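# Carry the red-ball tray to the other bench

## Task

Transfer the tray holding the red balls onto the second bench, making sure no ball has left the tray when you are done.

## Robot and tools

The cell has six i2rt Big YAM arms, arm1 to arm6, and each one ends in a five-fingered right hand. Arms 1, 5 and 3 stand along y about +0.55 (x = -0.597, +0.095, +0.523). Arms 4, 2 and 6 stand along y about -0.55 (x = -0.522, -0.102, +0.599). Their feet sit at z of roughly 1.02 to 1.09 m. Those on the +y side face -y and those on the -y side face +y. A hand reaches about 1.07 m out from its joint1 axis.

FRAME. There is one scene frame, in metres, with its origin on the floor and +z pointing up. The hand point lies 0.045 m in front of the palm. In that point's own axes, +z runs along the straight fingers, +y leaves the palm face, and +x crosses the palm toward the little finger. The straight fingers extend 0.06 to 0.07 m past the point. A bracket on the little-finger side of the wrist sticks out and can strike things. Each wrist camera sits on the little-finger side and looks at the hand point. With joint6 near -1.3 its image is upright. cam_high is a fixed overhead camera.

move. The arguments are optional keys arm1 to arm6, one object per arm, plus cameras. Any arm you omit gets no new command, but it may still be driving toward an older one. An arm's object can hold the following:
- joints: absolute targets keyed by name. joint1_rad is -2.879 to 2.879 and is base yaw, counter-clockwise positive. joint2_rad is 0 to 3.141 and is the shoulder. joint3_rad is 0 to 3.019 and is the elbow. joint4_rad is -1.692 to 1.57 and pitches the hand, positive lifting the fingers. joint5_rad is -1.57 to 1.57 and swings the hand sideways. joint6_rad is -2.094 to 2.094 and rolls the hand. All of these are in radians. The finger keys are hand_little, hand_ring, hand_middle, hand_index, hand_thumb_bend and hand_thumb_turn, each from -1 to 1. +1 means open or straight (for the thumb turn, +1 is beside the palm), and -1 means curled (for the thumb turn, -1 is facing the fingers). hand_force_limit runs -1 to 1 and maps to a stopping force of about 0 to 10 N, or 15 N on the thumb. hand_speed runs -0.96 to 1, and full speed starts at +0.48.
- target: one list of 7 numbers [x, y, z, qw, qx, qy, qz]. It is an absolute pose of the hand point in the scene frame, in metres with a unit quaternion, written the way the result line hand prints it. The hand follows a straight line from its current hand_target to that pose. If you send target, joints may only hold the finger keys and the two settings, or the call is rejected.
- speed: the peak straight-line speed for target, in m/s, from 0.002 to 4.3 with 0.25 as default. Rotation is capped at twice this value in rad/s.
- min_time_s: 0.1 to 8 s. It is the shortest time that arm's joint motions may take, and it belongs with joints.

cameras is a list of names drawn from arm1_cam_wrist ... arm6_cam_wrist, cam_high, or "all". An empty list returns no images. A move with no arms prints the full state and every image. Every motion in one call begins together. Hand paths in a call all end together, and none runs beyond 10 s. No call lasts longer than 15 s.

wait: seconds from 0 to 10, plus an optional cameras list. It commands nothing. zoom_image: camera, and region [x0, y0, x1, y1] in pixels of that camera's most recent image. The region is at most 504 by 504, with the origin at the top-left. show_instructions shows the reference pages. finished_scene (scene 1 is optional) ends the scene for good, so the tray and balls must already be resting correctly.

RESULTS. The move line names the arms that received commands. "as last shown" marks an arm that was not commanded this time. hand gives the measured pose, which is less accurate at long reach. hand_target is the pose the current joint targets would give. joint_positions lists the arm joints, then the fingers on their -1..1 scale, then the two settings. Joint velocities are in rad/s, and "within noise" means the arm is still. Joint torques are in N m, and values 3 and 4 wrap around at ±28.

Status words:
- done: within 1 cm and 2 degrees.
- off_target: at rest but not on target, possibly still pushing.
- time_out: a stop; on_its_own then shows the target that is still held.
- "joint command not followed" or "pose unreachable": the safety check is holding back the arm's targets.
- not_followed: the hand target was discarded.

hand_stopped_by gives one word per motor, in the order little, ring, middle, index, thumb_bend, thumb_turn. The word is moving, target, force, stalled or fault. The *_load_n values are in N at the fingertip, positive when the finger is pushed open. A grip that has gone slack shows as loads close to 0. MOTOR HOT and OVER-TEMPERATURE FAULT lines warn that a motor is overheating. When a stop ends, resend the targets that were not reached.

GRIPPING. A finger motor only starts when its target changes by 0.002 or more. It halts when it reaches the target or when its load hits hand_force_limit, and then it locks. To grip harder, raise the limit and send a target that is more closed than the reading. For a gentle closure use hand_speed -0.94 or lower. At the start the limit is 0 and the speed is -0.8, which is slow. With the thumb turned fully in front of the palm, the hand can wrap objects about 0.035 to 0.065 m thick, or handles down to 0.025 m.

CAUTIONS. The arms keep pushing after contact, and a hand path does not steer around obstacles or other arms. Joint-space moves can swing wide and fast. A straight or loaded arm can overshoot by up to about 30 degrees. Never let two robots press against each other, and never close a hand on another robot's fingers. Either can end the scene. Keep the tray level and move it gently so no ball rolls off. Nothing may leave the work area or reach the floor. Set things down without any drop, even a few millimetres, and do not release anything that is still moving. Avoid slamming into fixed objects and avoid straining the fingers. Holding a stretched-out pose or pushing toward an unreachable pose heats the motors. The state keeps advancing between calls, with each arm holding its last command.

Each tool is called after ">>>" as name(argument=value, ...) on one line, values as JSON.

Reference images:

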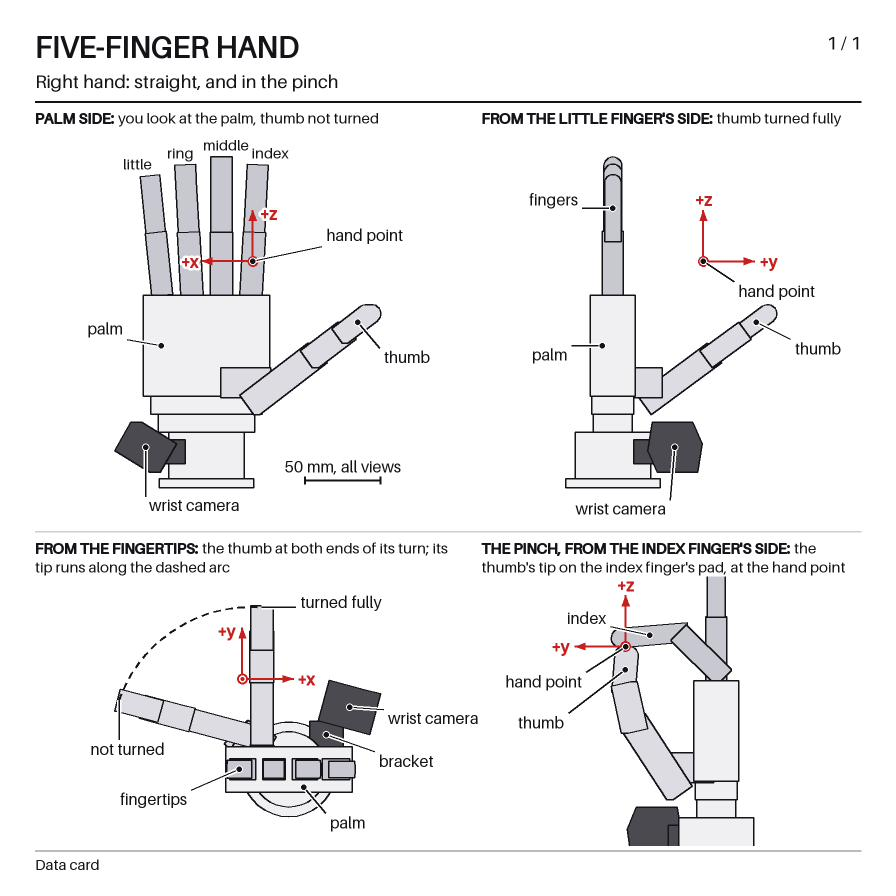

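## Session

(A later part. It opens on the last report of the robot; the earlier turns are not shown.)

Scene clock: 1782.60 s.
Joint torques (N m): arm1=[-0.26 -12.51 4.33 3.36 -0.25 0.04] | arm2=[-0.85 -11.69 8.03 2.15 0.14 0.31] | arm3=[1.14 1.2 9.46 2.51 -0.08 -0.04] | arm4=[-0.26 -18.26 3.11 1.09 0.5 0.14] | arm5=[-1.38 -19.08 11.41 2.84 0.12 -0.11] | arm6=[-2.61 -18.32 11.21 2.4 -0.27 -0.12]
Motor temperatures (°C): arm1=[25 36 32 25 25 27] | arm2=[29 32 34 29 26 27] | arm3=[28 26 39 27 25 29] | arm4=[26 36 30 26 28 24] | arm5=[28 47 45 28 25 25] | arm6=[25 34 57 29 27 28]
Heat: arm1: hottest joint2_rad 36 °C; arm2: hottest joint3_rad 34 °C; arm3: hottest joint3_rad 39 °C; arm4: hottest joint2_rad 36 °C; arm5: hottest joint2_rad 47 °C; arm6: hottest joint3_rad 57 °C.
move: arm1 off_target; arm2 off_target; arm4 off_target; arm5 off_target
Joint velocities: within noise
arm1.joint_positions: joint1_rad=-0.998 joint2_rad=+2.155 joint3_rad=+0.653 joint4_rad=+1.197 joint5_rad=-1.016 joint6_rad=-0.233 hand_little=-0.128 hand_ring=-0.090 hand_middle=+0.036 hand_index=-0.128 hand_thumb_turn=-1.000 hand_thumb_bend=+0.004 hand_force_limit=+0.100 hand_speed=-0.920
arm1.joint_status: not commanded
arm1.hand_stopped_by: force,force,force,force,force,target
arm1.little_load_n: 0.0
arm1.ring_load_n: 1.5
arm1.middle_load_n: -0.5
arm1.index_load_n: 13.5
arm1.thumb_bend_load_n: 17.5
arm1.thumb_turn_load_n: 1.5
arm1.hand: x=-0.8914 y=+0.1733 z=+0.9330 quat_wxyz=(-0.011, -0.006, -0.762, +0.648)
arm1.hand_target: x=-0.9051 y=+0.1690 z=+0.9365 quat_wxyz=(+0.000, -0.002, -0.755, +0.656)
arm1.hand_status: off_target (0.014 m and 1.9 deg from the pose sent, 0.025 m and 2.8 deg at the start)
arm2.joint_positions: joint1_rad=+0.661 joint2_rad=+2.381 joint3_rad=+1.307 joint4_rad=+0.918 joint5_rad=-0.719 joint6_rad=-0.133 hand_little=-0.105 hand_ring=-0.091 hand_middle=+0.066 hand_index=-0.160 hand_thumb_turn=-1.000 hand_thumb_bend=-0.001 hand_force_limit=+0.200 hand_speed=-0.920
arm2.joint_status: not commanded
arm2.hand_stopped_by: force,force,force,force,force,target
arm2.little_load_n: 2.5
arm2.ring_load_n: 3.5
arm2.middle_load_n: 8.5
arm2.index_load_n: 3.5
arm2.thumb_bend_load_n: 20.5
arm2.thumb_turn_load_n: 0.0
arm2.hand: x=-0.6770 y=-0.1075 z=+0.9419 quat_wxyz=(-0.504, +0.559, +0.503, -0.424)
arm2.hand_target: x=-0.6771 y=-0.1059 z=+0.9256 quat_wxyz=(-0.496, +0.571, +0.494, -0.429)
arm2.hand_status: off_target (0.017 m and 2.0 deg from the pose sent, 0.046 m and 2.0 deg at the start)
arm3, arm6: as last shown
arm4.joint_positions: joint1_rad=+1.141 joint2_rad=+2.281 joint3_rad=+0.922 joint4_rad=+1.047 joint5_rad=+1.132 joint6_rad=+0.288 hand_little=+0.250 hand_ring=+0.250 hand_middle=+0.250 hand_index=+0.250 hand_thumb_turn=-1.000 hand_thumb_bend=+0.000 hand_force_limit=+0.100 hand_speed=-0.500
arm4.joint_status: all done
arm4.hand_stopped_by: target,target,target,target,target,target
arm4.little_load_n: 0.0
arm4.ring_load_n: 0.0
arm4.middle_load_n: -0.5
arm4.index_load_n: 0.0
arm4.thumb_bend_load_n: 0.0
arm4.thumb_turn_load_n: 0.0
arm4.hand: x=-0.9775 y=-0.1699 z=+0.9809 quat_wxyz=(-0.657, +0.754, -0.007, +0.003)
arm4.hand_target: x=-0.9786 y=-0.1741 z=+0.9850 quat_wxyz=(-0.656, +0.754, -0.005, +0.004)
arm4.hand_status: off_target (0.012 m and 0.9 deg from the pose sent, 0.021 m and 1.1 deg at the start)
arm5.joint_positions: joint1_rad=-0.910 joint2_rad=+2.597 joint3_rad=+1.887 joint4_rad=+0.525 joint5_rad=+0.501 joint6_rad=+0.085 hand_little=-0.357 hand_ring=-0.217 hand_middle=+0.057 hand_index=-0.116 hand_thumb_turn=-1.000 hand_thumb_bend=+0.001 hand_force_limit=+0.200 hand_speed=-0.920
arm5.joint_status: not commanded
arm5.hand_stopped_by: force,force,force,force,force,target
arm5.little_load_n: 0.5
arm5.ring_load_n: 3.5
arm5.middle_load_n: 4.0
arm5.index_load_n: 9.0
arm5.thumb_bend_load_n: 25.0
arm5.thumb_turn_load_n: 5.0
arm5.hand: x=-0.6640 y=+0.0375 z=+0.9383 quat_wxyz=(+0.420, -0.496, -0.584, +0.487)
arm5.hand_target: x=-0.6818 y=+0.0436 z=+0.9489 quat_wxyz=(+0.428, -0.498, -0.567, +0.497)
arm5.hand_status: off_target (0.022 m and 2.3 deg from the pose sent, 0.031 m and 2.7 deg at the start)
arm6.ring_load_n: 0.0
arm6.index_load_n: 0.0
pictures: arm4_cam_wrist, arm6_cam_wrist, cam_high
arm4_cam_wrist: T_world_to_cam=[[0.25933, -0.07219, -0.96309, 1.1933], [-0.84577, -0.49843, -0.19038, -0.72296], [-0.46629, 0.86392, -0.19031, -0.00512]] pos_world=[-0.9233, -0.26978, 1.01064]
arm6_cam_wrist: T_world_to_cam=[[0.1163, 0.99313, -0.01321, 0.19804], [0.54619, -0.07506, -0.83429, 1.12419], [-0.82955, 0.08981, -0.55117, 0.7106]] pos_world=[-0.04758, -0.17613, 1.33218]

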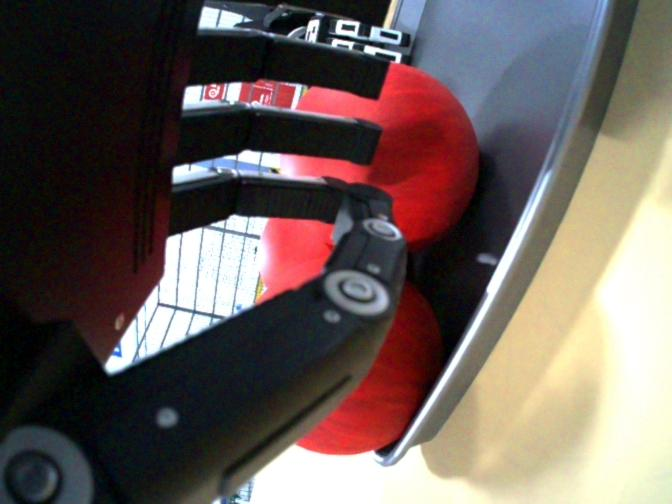

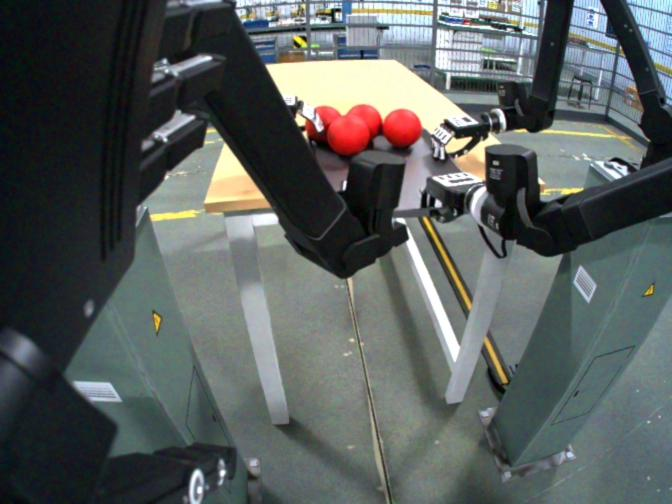

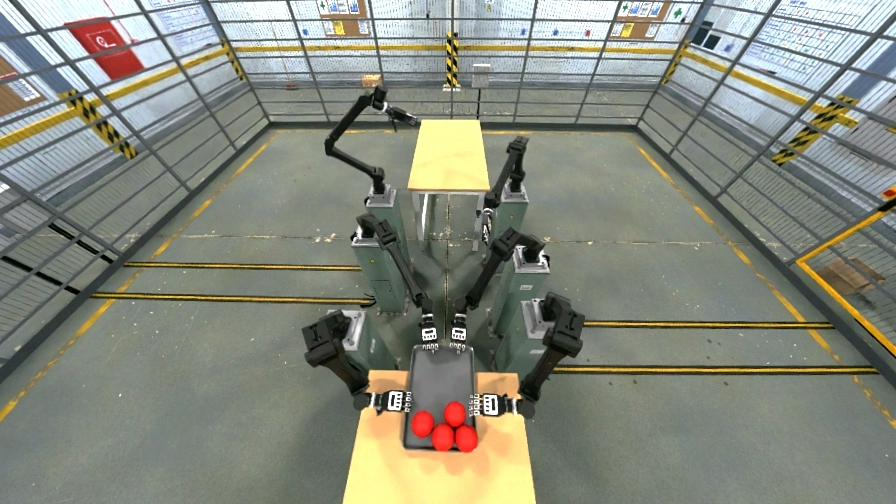

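>>> move(arm4={"target": [-0.975, -0.192, 0.975, 0.6561, -0.7547, 0, 0], "speed": 0.1})

>>> move(arm4={"target": [-0.975, -0.190, 0.928, 0.6561, -0.7547, 0, 0], "speed": 0.05})

>>> move(arm4={"target": [-0.975, -0.175, 0.924, 0.6561, -0.7547, 0, 0], "speed": 0.03}, cameras=["arm4_cam_wrist", "cam_high"])

>>> zoom_image(camera="arm4_cam_wrist", region=[240, 60, 560, 380])

Scene clock: 1806.63 s.
Joint torques (N m): arm1=[-1.14 -12.57 4.4 3.3 -0.25 0.06] | arm2=[-0.85 -11.81 8.06 2.26 0.14 0.33] | arm3=[1.73 0.97 9.4 2.69 -0.06 -0.07] | arm4=[-0.44 -16.44 2.92 2.32 0.53 0.2] | arm5=[-1.73 -18.43 11.23 2.56 0.12 -0.09] | arm6=[-2.55 -18.37 11.21 2.4 -0.27 -0.11]
Motor temperatures (°C): arm1=[25 35 32 25 25 27] | arm2=[29 33 34 29 26 27] | arm3=[28 26 39 27 25 29] | arm4=[26 35 30 26 28 24] | arm5=[28 46 45 28 25 25] | arm6=[25 34 57 29 27 28]
Heat: arm1: hottest joint2_rad 35 °C; arm2: hottest joint3_rad 34 °C; arm3: hottest joint3_rad 39 °C; arm4: hottest joint2_rad 35 °C; arm5: hottest joint2_rad 46 °C; arm6: hottest joint3_rad 57 °C.
move: arm4 done
Joint velocities: within noise
arm1, arm2, arm3, arm5, arm6: as last shown
arm1.joint_positions: joint1_rad=-0.998 joint2_rad=+2.155 joint3_rad=+0.653 joint4_rad=+1.199 joint5_rad=-1.016 joint6_rad=-0.233 hand_little=-0.128 hand_ring=-0.090 hand_middle=+0.036 hand_index=-0.128 hand_thumb_turn=-1.000 hand_thumb_bend=+0.004 hand_force_limit=+0.100 hand_speed=-0.920
arm1.hand: x=-0.8915 y=+0.1732 z=+0.9332 quat_wxyz=(-0.011, -0.005, -0.761, +0.648)
arm1.hand_target: x=-0.9052 y=+0.1689 z=+0.9367 quat_wxyz=(+0.001, -0.002, -0.755, +0.656)
arm2.thumb_bend_load_n: 20.0
arm2.thumb_turn_load_n: -0.5
arm2.hand_target: x=-0.6771 y=-0.1059 z=+0.9257 quat_wxyz=(-0.496, +0.571, +0.494, -0.429)
arm4.joint_positions: joint1_rad=+1.185 joint2_rad=+2.281 joint3_rad=+0.896 joint4_rad=+1.047 joint5_rad=+1.149 joint6_rad=+0.296 hand_little=+0.250 hand_ring=+0.250 hand_middle=+0.250 hand_index=+0.250 hand_thumb_turn=-1.000 hand_thumb_bend=+0.000 hand_force_limit=+0.100 hand_speed=-0.500
arm4.joint_status: not commanded
arm4.hand_stopped_by: target,target,target,target,target,target
arm4.little_load_n: 0.0
arm4.ring_load_n: 0.0
arm4.middle_load_n: 0.0
arm4.index_load_n: 0.0
arm4.thumb_bend_load_n: 0.0
arm4.thumb_turn_load_n: 0.0
arm4.hand: x=-0.9798 y=-0.1943 z=+0.9757 quat_wxyz=(-0.655, +0.755, +0.009, +0.001)
arm4.hand_target: x=-0.9797 y=-0.1981 z=+0.9752 quat_wxyz=(-0.656, +0.755, +0.005, -0.004)
arm4.hand_status: done (0.005 m and 1.1 deg from the pose sent, 0.023 m and 0.9 deg at the start)
arm5.little_load_n: 1.0
arm5.middle_load_n: 3.5
arm5.thumb_turn_load_n: 4.5
pictures: none

Scene clock: 1808.20 s.
Joint torques (N m): arm1=[-0.79 -12.98 4.33 3.4 -0.24 0.07] | arm2=[-0.85 -11.87 8.03 2.25 0.13 0.32] | arm3=[1.85 1.14 9.31 2.43 -0.13 -0.04] | arm4=[-1.79 -14.74 4.1 2.71 0.33 0.16] | arm5=[-1.44 -18.2 11.36 2.76 0.12 -0.09] | arm6=[-2.61 -18.32 11.21 2.4 -0.27 -0.12]
Motor temperatures (°C): arm1=[25 35 32 25 25 27] | arm2=[29 33 34 29 26 27] | arm3=[28 26 39 27 25 29] | arm4=[26 35 30 26 28 24] | arm5=[28 46 45 28 25 25] | arm6=[25 34 57 29 27 28]
Heat: arm1: hottest joint2_rad 35 °C; arm2: hottest joint3_rad 34 °C; arm3: hottest joint3_rad 39 °C; arm4: hottest joint2_rad 35 °C; arm5: hottest joint2_rad 46 °C; arm6: hottest joint3_rad 57 °C.
move: arm4 done
Joint velocities: within noise
arm1, arm2, arm5: as last shown
arm1.thumb_bend_load_n: 18.0
arm2.index_load_n: 3.0
arm2.thumb_bend_load_n: 20.5
arm2.thumb_turn_load_n: 0.0
arm3.joint_positions: joint1_rad=+0.060 joint2_rad=+0.645 joint3_rad=+1.351 joint4_rad=-1.208 joint5_rad=-0.095 joint6_rad=-1.018 hand_little=+1.000 hand_ring=+1.000 hand_middle=+1.000 hand_index=+1.000 hand_thumb_turn=+1.000 hand_thumb_bend=+1.000 hand_force_limit=+0.000 hand_speed=-0.800
arm3.joint_status: not commanded
arm3.hand_stopped_by: target,target,target,target,target,target
arm3.little_load_n: 0.0
arm3.ring_load_n: 0.0
arm3.middle_load_n: 0.0
arm3.index_load_n: 0.0
arm3.thumb_bend_load_n: 0.0
arm3.thumb_turn_load_n: 0.0
arm3.hand: x=+0.5279 y=+0.2895 z=+1.5665 quat_wxyz=(+0.190, +0.472, -0.717, +0.476)
arm3.hand_target: x=+0.5278 y=+0.2899 z=+1.5768 quat_wxyz=(+0.195, +0.469, -0.712, +0.484)
arm3.hand_status: not commanded
arm4.joint_positions: joint1_rad=+1.170 joint2_rad=+2.393 joint3_rad=+0.929 joint4_rad=+1.116 joint5_rad=+1.149 joint6_rad=+0.299 hand_little=+0.250 hand_ring=+0.250 hand_middle=+0.250 hand_index=+0.250 hand_thumb_turn=-1.000 hand_thumb_bend=+0.000 hand_force_limit=+0.100 hand_speed=-0.500
arm4.joint_status: not commanded
arm4.hand_stopped_by: target,target,target,target,target,target
arm4.little_load_n: 0.0
arm4.ring_load_n: 0.0
arm4.middle_load_n: 0.0
arm4.index_load_n: 0.0
arm4.thumb_bend_load_n: 0.0
arm4.thumb_turn_load_n: 0.0
arm4.hand: x=-0.9696 y=-0.1897 z=+0.9350 quat_wxyz=(-0.654, +0.757, +0.005, +0.008)
arm4.hand_target: x=-0.9697 y=-0.1849 z=+0.9283 quat_wxyz=(-0.656, +0.755, -0.004, +0.005)
arm4.hand_status: done (0.009 m and 1.2 deg from the pose sent, 0.048 m and 1.1 deg at the start)
arm6.joint_positions: joint1_rad=+1.032 joint2_rad=+1.946 joint3_rad=+1.434 joint4_rad=+0.506 joint5_rad=-0.373 joint6_rad=-1.242 hand_little=+1.000 hand_ring=+1.000 hand_middle=+1.000 hand_index=+1.000 hand_thumb_turn=+1.000 hand_thumb_bend=+1.000 hand_force_limit=+0.000 hand_speed=-0.800
arm6.joint_status: not commanded
arm6.hand_stopped_by: target,target,target,target,target,target
arm6.little_load_n: 0.0
arm6.ring_load_n: 0.0
arm6.middle_load_n: 0.0
arm6.index_load_n: 0.0
arm6.thumb_bend_load_n: 0.0
arm6.thumb_turn_load_n: 0.0
arm6.hand: x=-0.1443 y=-0.1695 z=+1.2712 quat_wxyz=(-0.697, +0.160, +0.696, -0.069)
arm6.hand_target: x=-0.1496 y=-0.1534 z=+1.2920 quat_wxyz=(-0.713, +0.149, +0.682, -0.056)
arm6.hand_status: not commanded
pictures: none

Scene clock: 1809.17 s.
Joint torques (N m): arm1=[-0.73 -12.51 4.4 3.17 -0.31 0.05] | arm2=[-0.73 -11.87 8.02 2.26 0.14 0.31] | arm3=[1.44 0.44 9.29 2.59 -0.13 -0.09] | arm4=[-1.61 -14.86 4.19 2.77 0.1 -0.01] | arm5=[-0.79 -17.38 11.25 2.54 0.09 -0.09] | arm6=[-2.61 -18.32 11.21 2.4 -0.27 -0.12]
Motor temperatures (°C): arm1=[25 35 32 25 25 27] | arm2=[29 33 34 29 26 27] | arm3=[28 26 39 27 25 29] | arm4=[26 35 30 26 28 24] | arm5=[28 46 45 28 25 25] | arm6=[25 34 57 29 27 28]
Heat: arm1: hottest joint2_rad 35 °C; arm2: hottest joint3_rad 34 °C; arm3: hottest joint3_rad 39 °C; arm4: hottest joint2_rad 35 °C; arm5: hottest joint2_rad 46 °C; arm6: hottest joint3_rad 57 °C.
move: arm4 done
Joint velocities: within noise
arm1, arm2, arm3, arm5, arm6: as last shown
arm1.thumb_bend_load_n: 17.5
arm1.thumb_turn_load_n: 2.0
arm4.joint_positions: joint1_rad=+1.152 joint2_rad=+2.410 joint3_rad=+0.954 joint4_rad=+1.131 joint5_rad=+1.126 joint6_rad=+0.297 hand_little=+0.250 hand_ring=+0.250 hand_middle=+0.250 hand_index=+0.250 hand_thumb_turn=-1.000 hand_thumb_bend=+0.000 hand_force_limit=+0.100 hand_speed=-0.500
arm4.joint_status: not commanded
arm4.hand_stopped_by: target,target,target,target,target,target
arm4.little_load_n: 0.0
arm4.ring_load_n: -0.5
arm4.middle_load_n: 0.0
arm4.index_load_n: 0.0
arm4.thumb_bend_load_n: 0.0
arm4.thumb_turn_load_n: 0.0
arm4.hand: x=-0.9751 y=-0.1791 z=+0.9324 quat_wxyz=(-0.655, +0.756, -0.001, -0.001)
arm4.hand_target: x=-0.9750 y=-0.1751 z=+0.9242 quat_wxyz=(-0.656, +0.755, -0.001, +0.000)
arm4.hand_status: done (0.009 m and 0.3 deg from the pose sent, 0.019 m and 1.2 deg at the start)
arm6.thumb_bend_load_n: 0.5
arm4_cam_wrist: T_world_to_cam=[[0.26157, -0.07466, -0.96229, 1.1463], [-0.83776, -0.51268, -0.18794, -0.73179], [-0.47932, 0.85533, -0.19665, -0.01371]] pos_world=[-0.91948, -0.27786, 0.96285]

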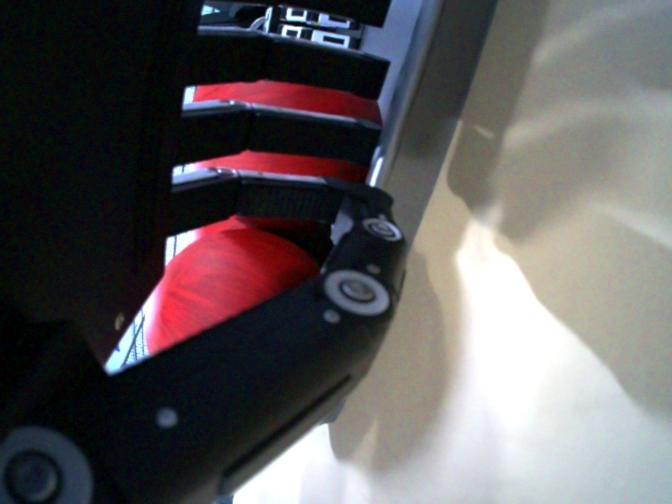

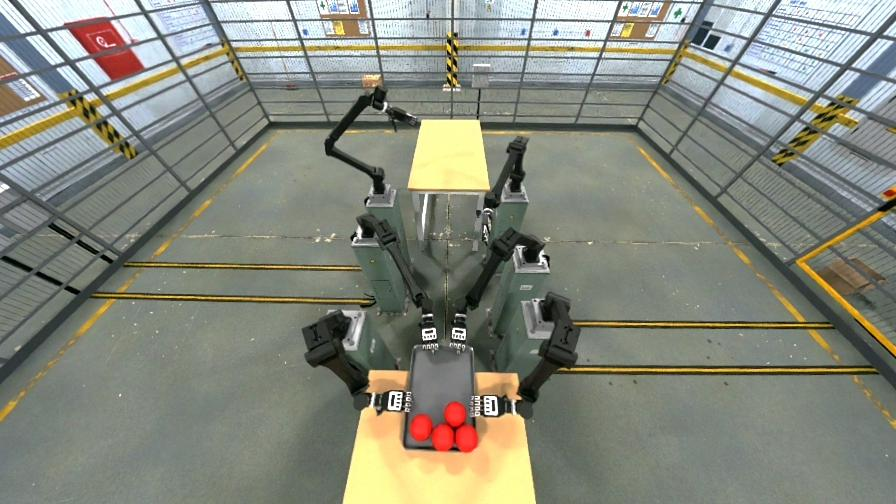

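Scaled by 1.575 from the camera's image (finer frame: 960x720).

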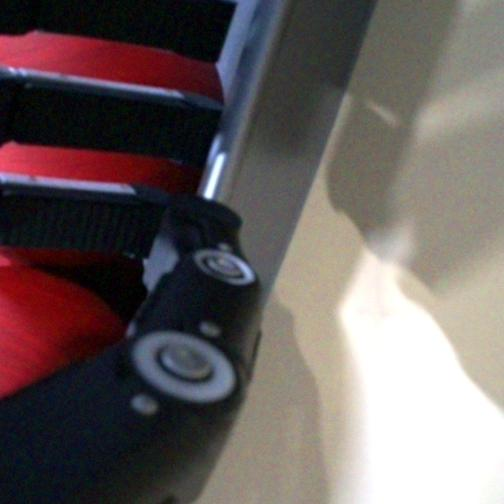

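>>> move(arm4={"target": [-0.975, -0.182, 0.912, 0.6561, -0.7547, 0, 0], "speed": 0.04})

>>> move(arm4={"target": [-0.975, -0.164, 0.912, 0.6561, -0.7547, 0, 0], "speed": 0.03})

>>> move(arm4={"joints": {"hand_little": -0.5, "hand_ring": -0.5, "hand_middle": -0.5, "hand_index": -0.5, "hand_force_limit": -0.6, "hand_speed": -0.90}}, cameras=["arm4_cam_wrist", "cam_high"])

>>> zoom_image(camera="arm4_cam_wrist", region=[240, 60, 560, 380])

Scene clock: 1817.93 s.
Joint torques (N m): arm1=[-0.56 -12.57 4.31 3.23 -0.28 0.07] | arm2=[-0.85 -11.87 8.02 2.24 0.15 0.32] | arm3=[1.14 1.26 9.2 2.54 -0.1 -0.02] | arm4=[-0.44 -14.97 3.89 2.71 0.52 0.07] | arm5=[-1.73 -18.49 11.25 2.88 0.04 -0.14] | arm6=[-2.61 -18.32 11.21 2.4 -0.27 -0.12]
Motor temperatures (°C): arm1=[25 35 32 25 25 27] | arm2=[29 33 34 29 26 27] | arm3=[28 26 39 27 25 29] | arm4=[26 35 30 26 28 24] | arm5=[28 45 45 28 25 25] | arm6=[25 34 57 29 27 28]
Heat: arm1: hottest joint2_rad 35 °C; arm2: hottest joint3_rad 34 °C; arm3: hottest joint3_rad 39 °C; arm4: hottest joint2_rad 35 °C; arm5: hottest joint2_rad 45 °C; arm6: hottest joint3_rad 57 °C.
move: arm4 done
Joint velocities: within noise
arm1, arm2, arm3, arm5, arm6: as last shown
arm1.thumb_turn_load_n: 1.5
arm4.joint_positions: joint1_rad=+1.152 joint2_rad=+2.442 joint3_rad=+0.963 joint4_rad=+1.145 joint5_rad=+1.129 joint6_rad=+0.297 hand_little=+0.250 hand_ring=+0.250 hand_middle=+0.250 hand_index=+0.250 hand_thumb_turn=-1.000 hand_thumb_bend=+0.000 hand_force_limit=+0.100 hand_speed=-0.500
arm4.joint_status: not commanded
arm4.hand_stopped_by: target,target,target,target,target,target
arm4.little_load_n: 0.0
arm4.ring_load_n: 0.0
arm4.middle_load_n: 0.0
arm4.index_load_n: -0.5
arm4.thumb_bend_load_n: 0.0
arm4.thumb_turn_load_n: 0.0
arm4.hand: x=-0.9715 y=-0.1804 z=+0.9195 quat_wxyz=(-0.654, +0.757, +0.001, +0.003)
arm4.hand_target: x=-0.9747 y=-0.1822 z=+0.9121 quat_wxyz=(-0.656, +0.755, +0.000, +0.000)
arm4.hand_status: done (0.008 m and 0.5 deg from the pose sent, 0.021 m and 0.3 deg at the start)
arm6.thumb_bend_load_n: 0.0
pictures: none

Scene clock: 1819.30 s.
Joint torques (N m): arm1=[-0.85 -12.51 4.31 3.26 -0.27 0.05] | arm2=[-0.91 -11.81 8.06 2.25 0.14 0.32] | arm3=[1.44 1.55 9.57 2.55 -0.07 -0.11] | arm4=[-1.49 -15.03 4.14 2.74 0.09 -0.01] | arm5=[-0.85 -19.08 11.41 2.7 0.03 -0.17] | arm6=[-2.61 -18.32 11.19 2.4 -0.27 -0.12]
Motor temperatures (°C): arm1=[25 35 32 25 25 27] | arm2=[29 33 34 29 26 27] | arm3=[28 26 39 27 25 29] | arm4=[26 35 30 26 28 24] | arm5=[28 45 45 28 25 25] | arm6=[25 34 57 29 27 28]
Heat: arm1: hottest joint2_rad 35 °C; arm2: hottest joint3_rad 34 °C; arm3: hottest joint3_rad 39 °C; arm4: hottest joint2_rad 35 °C; arm5: hottest joint2_rad 45 °C; arm6: hottest joint3_rad 57 °C.
move: arm4 done
Joint velocities: within noise
arm1, arm2, arm3, arm5, arm6: as last shown
arm1.thumb_turn_load_n: 2.0
arm2.middle_load_n: 8.0
arm2.index_load_n: 3.5
arm2.thumb_turn_load_n: -0.5
arm3.little_load_n: 0.5
arm4.joint_positions: joint1_rad=+1.129 joint2_rad=+2.447 joint3_rad=+0.985 joint4_rad=+1.150 joint5_rad=+1.104 joint6_rad=+0.281 hand_little=+0.250 hand_ring=+0.250 hand_middle=+0.250 hand_index=+0.250 hand_thumb_turn=-1.000 hand_thumb_bend=+0.000 hand_force_limit=+0.100 hand_speed=-0.500
arm4.joint_status: not commanded
arm4.hand_stopped_by: target,target,target,target,target,target
arm4.little_load_n: 0.0
arm4.ring_load_n: 0.0
arm4.middle_load_n: 0.0
arm4.index_load_n: 0.0
arm4.thumb_bend_load_n: 0.0
arm4.thumb_turn_load_n: 0.0
arm4.hand: x=-0.9750 y=-0.1673 z=+0.9205 quat_wxyz=(-0.654, +0.756, +0.000, +0.000)
arm4.hand_target: x=-0.9747 y=-0.1641 z=+0.9119 quat_wxyz=(-0.656, +0.755, +0.000, +0.001)
arm4.hand_status: done (0.009 m and 0.3 deg from the pose sent, 0.018 m and 0.5 deg at the start)
pictures: none

Scene clock: 1822.17 s.
Joint torques (N m): arm1=[-1.14 -12.4 4.38 3.23 -0.23 0.06] | arm2=[-0.73 -11.81 8.06 2.3 0.13 0.31] | arm3=[1.03 1.38 9.17 2.5 -0.07 -0.04] | arm4=[-1.49 -15.09 4.01 2.63 0.13 0.02] | arm5=[-1.85 -17.73 11.55 2.74 0.12 -0.12] | arm6=[-2.61 -18.37 11.21 2.39 -0.27 -0.12]
Motor temperatures (°C): arm1=[25 35 32 25 25 27] | arm2=[29 33 34 29 26 27] | arm3=[28 26 39 27 25 29] | arm4=[26 35 30 26 28 24] | arm5=[28 45 45 28 25 25] | arm6=[25 34 57 29 27 28]
Heat: arm1: hottest joint2_rad 35 °C; arm2: hottest joint3_rad 34 °C; arm3: hottest joint3_rad 39 °C; arm4: hottest joint2_rad 35 °C; arm5: hottest joint2_rad 45 °C; arm6: hottest joint3_rad 57 °C.
move: arm4 off_target
Joint velocities: within noise
arm1, arm2, arm3, arm5, arm6: as last shown
arm1.thumb_turn_load_n: 1.5
arm2.middle_load_n: 8.5
arm3.little_load_n: 0.0
arm4.joint_positions: joint1_rad=+1.127 joint2_rad=+2.447 joint3_rad=+0.986 joint4_rad=+1.153 joint5_rad=+1.104 joint6_rad=+0.268 hand_little=-0.093 hand_ring=-0.056 hand_middle=-0.037 hand_index=-0.075 hand_thumb_turn=-1.000 hand_thumb_bend=+0.001 hand_force_limit=-0.600 hand_speed=-0.900
arm4.joint_status: hand_little off_target (ended at -0.093, target -0.500); hand_ring off_target (ended at -0.056, target -0.500); hand_middle off_target (ended at -0.037, target -0.500); hand_index off_target (ended at -0.075, target -0.500); the others done
arm4.hand_stopped_by: force,force,force,force,target,target
arm4.little_load_n: 2.0
arm4.ring_load_n: 1.0
arm4.middle_load_n: 0.0
arm4.index_load_n: 2.0
arm4.thumb_bend_load_n: 3.0
arm4.thumb_turn_load_n: 0.0
arm4.hand: x=-0.9747 y=-0.1662 z=+0.9210 quat_wxyz=(-0.655, +0.756, +0.003, +0.003)
arm4.hand_target: x=-0.9736 y=-0.1638 z=+0.9116 quat_wxyz=(-0.656, +0.755, +0.003, +0.004)
arm4.hand_status: not commanded
arm4_cam_wrist: T_world_to_cam=[[0.27198, -0.07372, -0.95948, 1.14387], [-0.83571, -0.51242, -0.19752, -0.71605], [-0.4771, 0.85556, -0.20097, -0.0205]] pos_world=[-0.91929, -0.26506, 0.95196]

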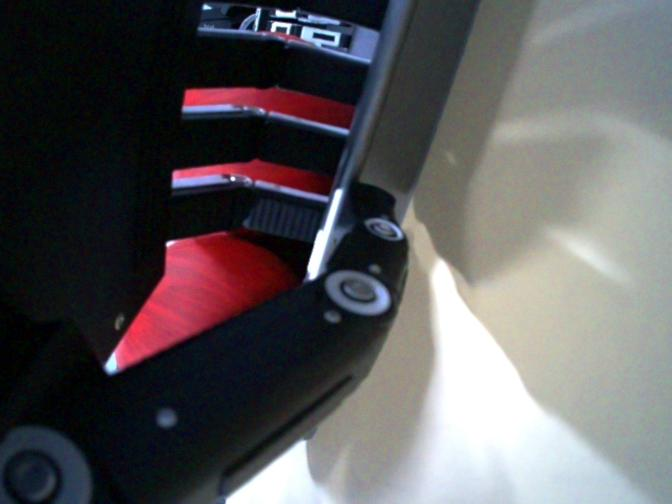

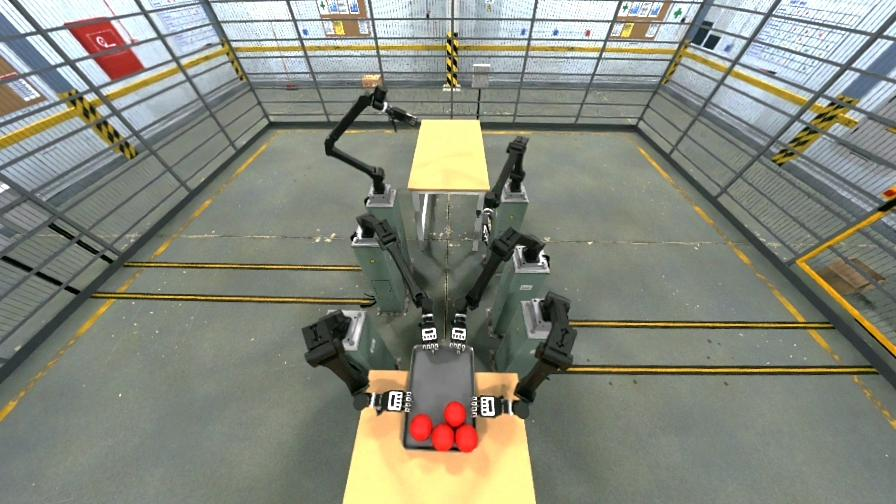

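Scaled by 1.575 from the camera's image (finer frame: 960x720).

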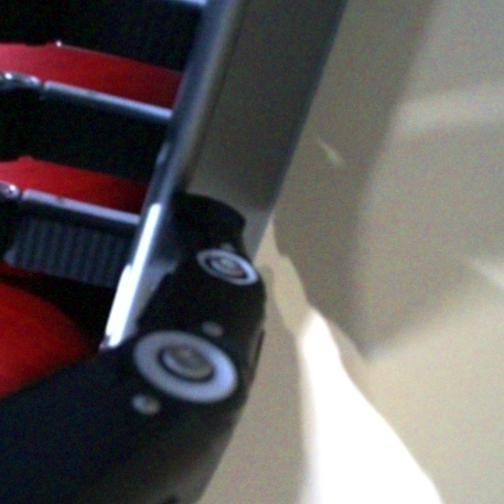

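>>> move(arm4={"joints": {"hand_little": -0.6, "hand_ring": -0.6, "hand_middle": -0.6, "hand_index": -0.6, "hand_thumb_bend": -0.2, "hand_force_limit": 0.2, "hand_speed": -0.92}}, arm1={"target": [-0.900, 0.1705, 0.933, 0, 0, 0.7548, -0.6560], "speed": 0.03, "joints": {"hand_little": 0.15, "hand_ring": 0.15, "hand_middle": 0.2, "hand_index": 0.15, "hand_thumb_bend": 0.05, "hand_speed": -0.7}})

>>> move(arm4={"joints": {"hand_little": -0.65, "hand_ring": -0.65, "hand_middle": -0.65, "hand_index": -0.65, "hand_thumb_bend": -0.25, "hand_force_limit": 0.4, "hand_speed": -0.92}}, arm1={"joints": {"hand_little": -0.5, "hand_ring": -0.5, "hand_middle": -0.5, "hand_index": -0.5, "hand_thumb_bend": 0.0, "hand_force_limit": -0.6, "hand_speed": -0.90}}, cameras=["arm1_cam_wrist", "cam_high"])

>>> zoom_image(camera="arm1_cam_wrist", region=[240, 60, 560, 380])

Scene clock: 1837.37 s.
Joint torques (N m): arm1=[-0.56 -12.16 3 3.21 -0.23 0.03] | arm2=[-0.67 -11.93 8.06 2.24 0.14 0.32] | arm3=[1.26 1.08 9.21 2.61 -0.1 -0.11] | arm4=[-0.91 -15.21 3.66 2.62 0.32 0.12] | arm5=[-1.61 -18.49 11.47 2.62 0.11 -0.12] | arm6=[-2.55 -18.32 11.21 2.39 -0.27 -0.12]
Motor temperatures (°C): arm1=[25 35 32 25 25 27] | arm2=[29 33 35 29 26 27] | arm3=[28 26 39 27 25 29] | arm4=[26 35 30 26 28 24] | arm5=[28 45 45 28 25 25] | arm6=[25 34 57 29 27 28]
Heat: arm1: hottest joint2_rad 35 °C; arm2: hottest joint3_rad 35 °C; arm3: hottest joint3_rad 39 °C; arm4: hottest joint2_rad 35 °C; arm5: hottest joint2_rad 45 °C; arm6: hottest joint3_rad 57 °C.
move: arm1 done; arm4 off_target
Joint velocities: within noise
arm1.joint_positions: joint1_rad=-1.007 joint2_rad=+2.162 joint3_rad=+0.657 joint4_rad=+1.217 joint5_rad=-1.016 joint6_rad=-0.225 hand_little=+0.150 hand_ring=+0.150 hand_middle=+0.200 hand_index=+0.150 hand_thumb_turn=-1.000 hand_thumb_bend=+0.051 hand_force_limit=+0.100 hand_speed=-0.700
arm1.joint_status: all done
arm1.hand_stopped_by: target,target,target,target,target,target
arm1.little_load_n: 0.0
arm1.ring_load_n: 0.0
arm1.middle_load_n: 0.0
arm1.index_load_n: 0.0
arm1.thumb_bend_load_n: 1.0
arm1.thumb_turn_load_n: 0.5
arm1.hand: x=-0.8969 y=+0.1746 z=+0.9334 quat_wxyz=(-0.005, -0.007, -0.759, +0.651)
arm1.hand_target: x=-0.9025 y=+0.1731 z=+0.9331 quat_wxyz=(+0.000, -0.006, -0.755, +0.656)
arm1.hand_status: done (0.005 m and 1.3 deg from the pose sent, 0.009 m and 1.8 deg at the start)
arm2, arm3, arm5, arm6: as last shown
arm2.middle_load_n: 8.0
arm2.index_load_n: 3.0
arm2.thumb_turn_load_n: 0.0
arm2.hand_target: x=-0.6771 y=-0.1058 z=+0.9256 quat_wxyz=(-0.496, +0.571, +0.494, -0.429)
arm4.joint_positions: joint1_rad=+1.121 joint2_rad=+2.447 joint3_rad=+0.991 joint4_rad=+1.153 joint5_rad=+1.100 joint6_rad=+0.258 hand_little=-0.173 hand_ring=-0.128 hand_middle=-0.087 hand_index=-0.139 hand_thumb_turn=-1.000 hand_thumb_bend=-0.003 hand_force_limit=+0.200 hand_speed=-0.920
arm4.joint_status: hand_little off_target (ended at -0.173, target -0.600); hand_ring off_target (ended at -0.128, target -0.600); hand_middle off_target (ended at -0.087, target -0.600); hand_index off_target (ended at -0.139, target -0.600); hand_thumb_bend off_target (ended at -0.003, target -0.200); the others done
arm4.hand_stopped_by: force,force,force,force,force,target
arm4.little_load_n: 6.0
arm4.ring_load_n: 6.0
arm4.middle_load_n: 0.5
arm4.index_load_n: 5.5
arm4.thumb_bend_load_n: 17.0
arm4.thumb_turn_load_n: 1.0
arm4.hand: x=-0.9745 y=-0.1627 z=+0.9215 quat_wxyz=(-0.655, +0.755, +0.004, +0.005)
arm4.hand_target: x=-0.9735 y=-0.1639 z=+0.9117 quat_wxyz=(-0.656, +0.755, +0.003, +0.004)
arm4.hand_status: not commanded
arm5.middle_load_n: 4.0
arm5.index_load_n: 9.5
arm5.thumb_turn_load_n: 5.0
arm5.hand_target: x=-0.6819 y=+0.0436 z=+0.9491 quat_wxyz=(+0.428, -0.498, -0.567, +0.497)
pictures: none

Scene clock: 1840.07 s.
Joint torques (N m): arm1=[-0.67 -12.28 2.88 3.15 -0.22 0.04] | arm2=[-0.79 -11.81 8.05 2.29 0.21 0.3] | arm3=[1.55 0.56 9.47 2.48 -0.11 -0.07] | arm4=[-0.32 -15.38 3.26 2.62 0.42 0.2] | arm5=[-0.73 -17.9 11.3 2.7 0.16 -0.17] | arm6=[-2.61 -18.32 11.21 2.4 -0.27 -0.12]
Motor temperatures (°C): arm1=[25 35 32 25 25 27] | arm2=[29 33 35 29 26 27] | arm3=[28 26 39 27 25 29] | arm4=[26 35 30 26 28 24] | arm5=[28 45 45 28 25 25] | arm6=[25 34 57 29 27 28]
Heat: arm1: hottest joint2_rad 35 °C; arm2: hottest joint3_rad 35 °C; arm3: hottest joint3_rad 39 °C; arm4: hottest joint2_rad 35 °C; arm5: hottest joint2_rad 45 °C; arm6: hottest joint3_rad 57 °C.
move: arm1 off_target; arm4 off_target
Joint velocities: within noise
arm1.joint_positions: joint1_rad=-1.006 joint2_rad=+2.167 joint3_rad=+0.657 joint4_rad=+1.220 joint5_rad=-1.016 joint6_rad=-0.235 hand_little=-0.109 hand_ring=-0.062 hand_middle=+0.053 hand_index=-0.081 hand_thumb_turn=-1.000 hand_thumb_bend=+0.003 hand_force_limit=-0.600 hand_speed=-0.900
arm1.joint_status: hand_little off_target (ended at -0.109, target -0.500); hand_ring off_target (ended at -0.062, target -0.500); hand_middle off_target (ended at +0.053, target -0.500); hand_index off_target (ended at -0.081, target -0.500); the others done
arm1.hand_stopped_by: force,force,force,force,force,target
arm1.little_load_n: 3.5
arm1.ring_load_n: 1.0
arm1.middle_load_n: 0.0
arm1.index_load_n: 3.5
arm1.thumb_bend_load_n: 6.5
arm1.thumb_turn_load_n: 0.0
arm1.hand: x=-0.8963 y=+0.1745 z=+0.9316 quat_wxyz=(-0.003, -0.004, -0.759, +0.651)
arm1.hand_target: x=-0.9022 y=+0.1728 z=+0.9325 quat_wxyz=(+0.002, -0.003, -0.755, +0.655)
arm1.hand_status: not commanded
arm2.joint_positions: joint1_rad=+0.662 joint2_rad=+2.381 joint3_rad=+1.307 joint4_rad=+0.918 joint5_rad=-0.720 joint6_rad=-0.132 hand_little=-0.105 hand_ring=-0.091 hand_middle=+0.066 hand_index=-0.160 hand_thumb_turn=-1.000 hand_thumb_bend=-0.001 hand_force_limit=+0.200 hand_speed=-0.920
arm2.joint_status: not commanded
arm2.hand_stopped_by: force,force,force,force,force,target
arm2.little_load_n: 1.5
arm2.ring_load_n: 3.0
arm2.middle_load_n: 8.0
arm2.index_load_n: 3.5
arm2.thumb_bend_load_n: 20.5
arm2.thumb_turn_load_n: 0.0
arm2.hand: x=-0.6777 y=-0.1087 z=+0.9419 quat_wxyz=(-0.503, +0.559, +0.504, -0.426)
arm2.hand_target: x=-0.6778 y=-0.1067 z=+0.9256 quat_wxyz=(-0.496, +0.570, +0.494, -0.430)
arm2.hand_status: not commanded
arm3, arm6: as last shown
arm4.joint_positions: joint1_rad=+1.115 joint2_rad=+2.448 joint3_rad=+0.997 joint4_rad=+1.153 joint5_rad=+1.097 joint6_rad=+0.250 hand_little=-0.253 hand_ring=-0.192 hand_middle=-0.157 hand_index=-0.211 hand_thumb_turn=-1.000 hand_thumb_bend=-0.001 hand_force_limit=+0.400 hand_speed=-0.920
arm4.joint_status: hand_little off_target (ended at -0.253, target -0.650); hand_ring off_target (ended at -0.192, target -0.650); hand_middle off_target (ended at -0.157, target -0.650); hand_index off_target (ended at -0.211, target -0.650); hand_thumb_bend off_target (ended at -0.001, target -0.250); the others done
arm4.hand_stopped_by: force,force,force,force,force,target
arm4.little_load_n: 8.0
arm4.ring_load_n: 6.0
arm4.middle_load_n: 8.0
arm4.index_load_n: 7.5
arm4.thumb_bend_load_n: 25.5
arm4.thumb_turn_load_n: 1.5
arm4.hand: x=-0.9745 y=-0.1590 z=+0.9216 quat_wxyz=(-0.656, +0.755, +0.005, +0.007)
arm4.hand_target: x=-0.9737 y=-0.1640 z=+0.9115 quat_wxyz=(-0.655, +0.755, +0.003, +0.004)
arm4.hand_status: not commanded
arm5.joint_positions: joint1_rad=-0.910 joint2_rad=+2.597 joint3_rad=+1.888 joint4_rad=+0.525 joint5_rad=+0.501 joint6_rad=+0.085 hand_little=-0.357 hand_ring=-0.217 hand_middle=+0.057 hand_index=-0.116 hand_thumb_turn=-1.000 hand_thumb_bend=+0.001 hand_force_limit=+0.200 hand_speed=-0.920
arm5.joint_status: not commanded
arm5.hand_stopped_by: force,force,force,force,force,target
arm5.little_load_n: 0.5
arm5.ring_load_n: 3.5
arm5.middle_load_n: 3.5
arm5.index_load_n: 9.5
arm5.thumb_bend_load_n: 25.0
arm5.thumb_turn_load_n: 5.0
arm5.hand: x=-0.6645 y=+0.0372 z=+0.9391 quat_wxyz=(+0.420, -0.495, -0.584, +0.487)
arm5.hand_target: x=-0.6821 y=+0.0435 z=+0.9498 quat_wxyz=(+0.429, -0.498, -0.567, +0.498)
arm5.hand_status: not commanded
arm1_cam_wrist: T_world_to_cam=[[-0.22332, 0.19329, -0.95539, 0.65282], [0.88248, 0.45633, -0.11396, 0.82821], [0.41395, -0.86856, -0.27248, 0.89161]] pos_world=[-0.95417, 0.2703, 0.96103]

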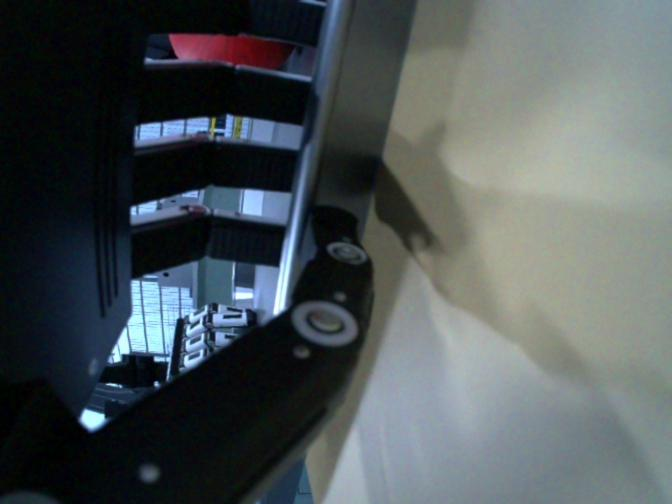

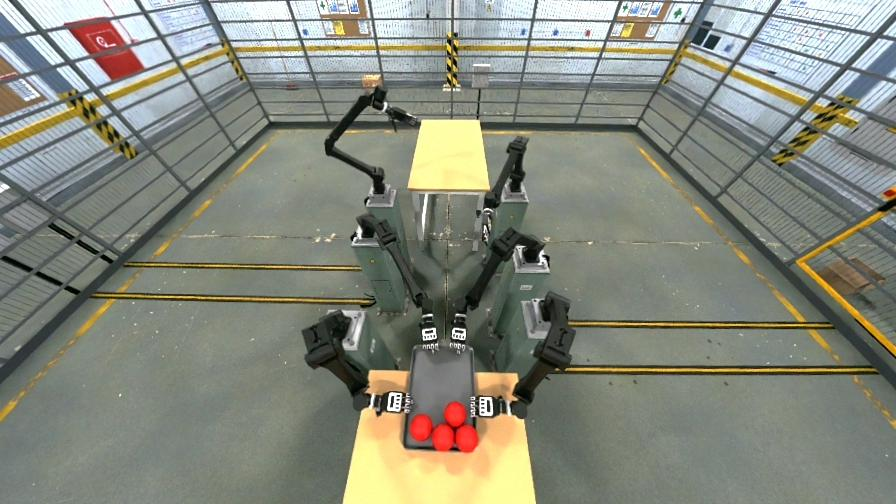

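Scaled by 1.575 from the camera's image (finer frame: 960x720).

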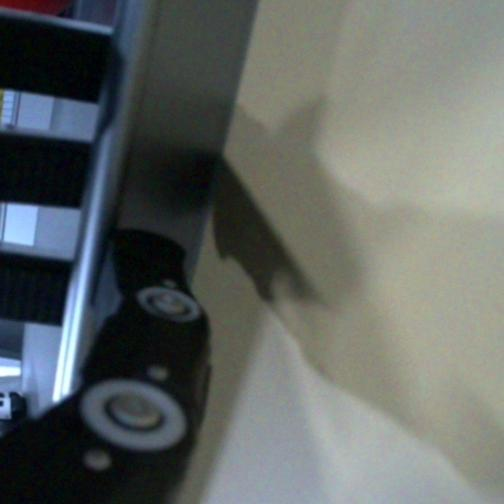

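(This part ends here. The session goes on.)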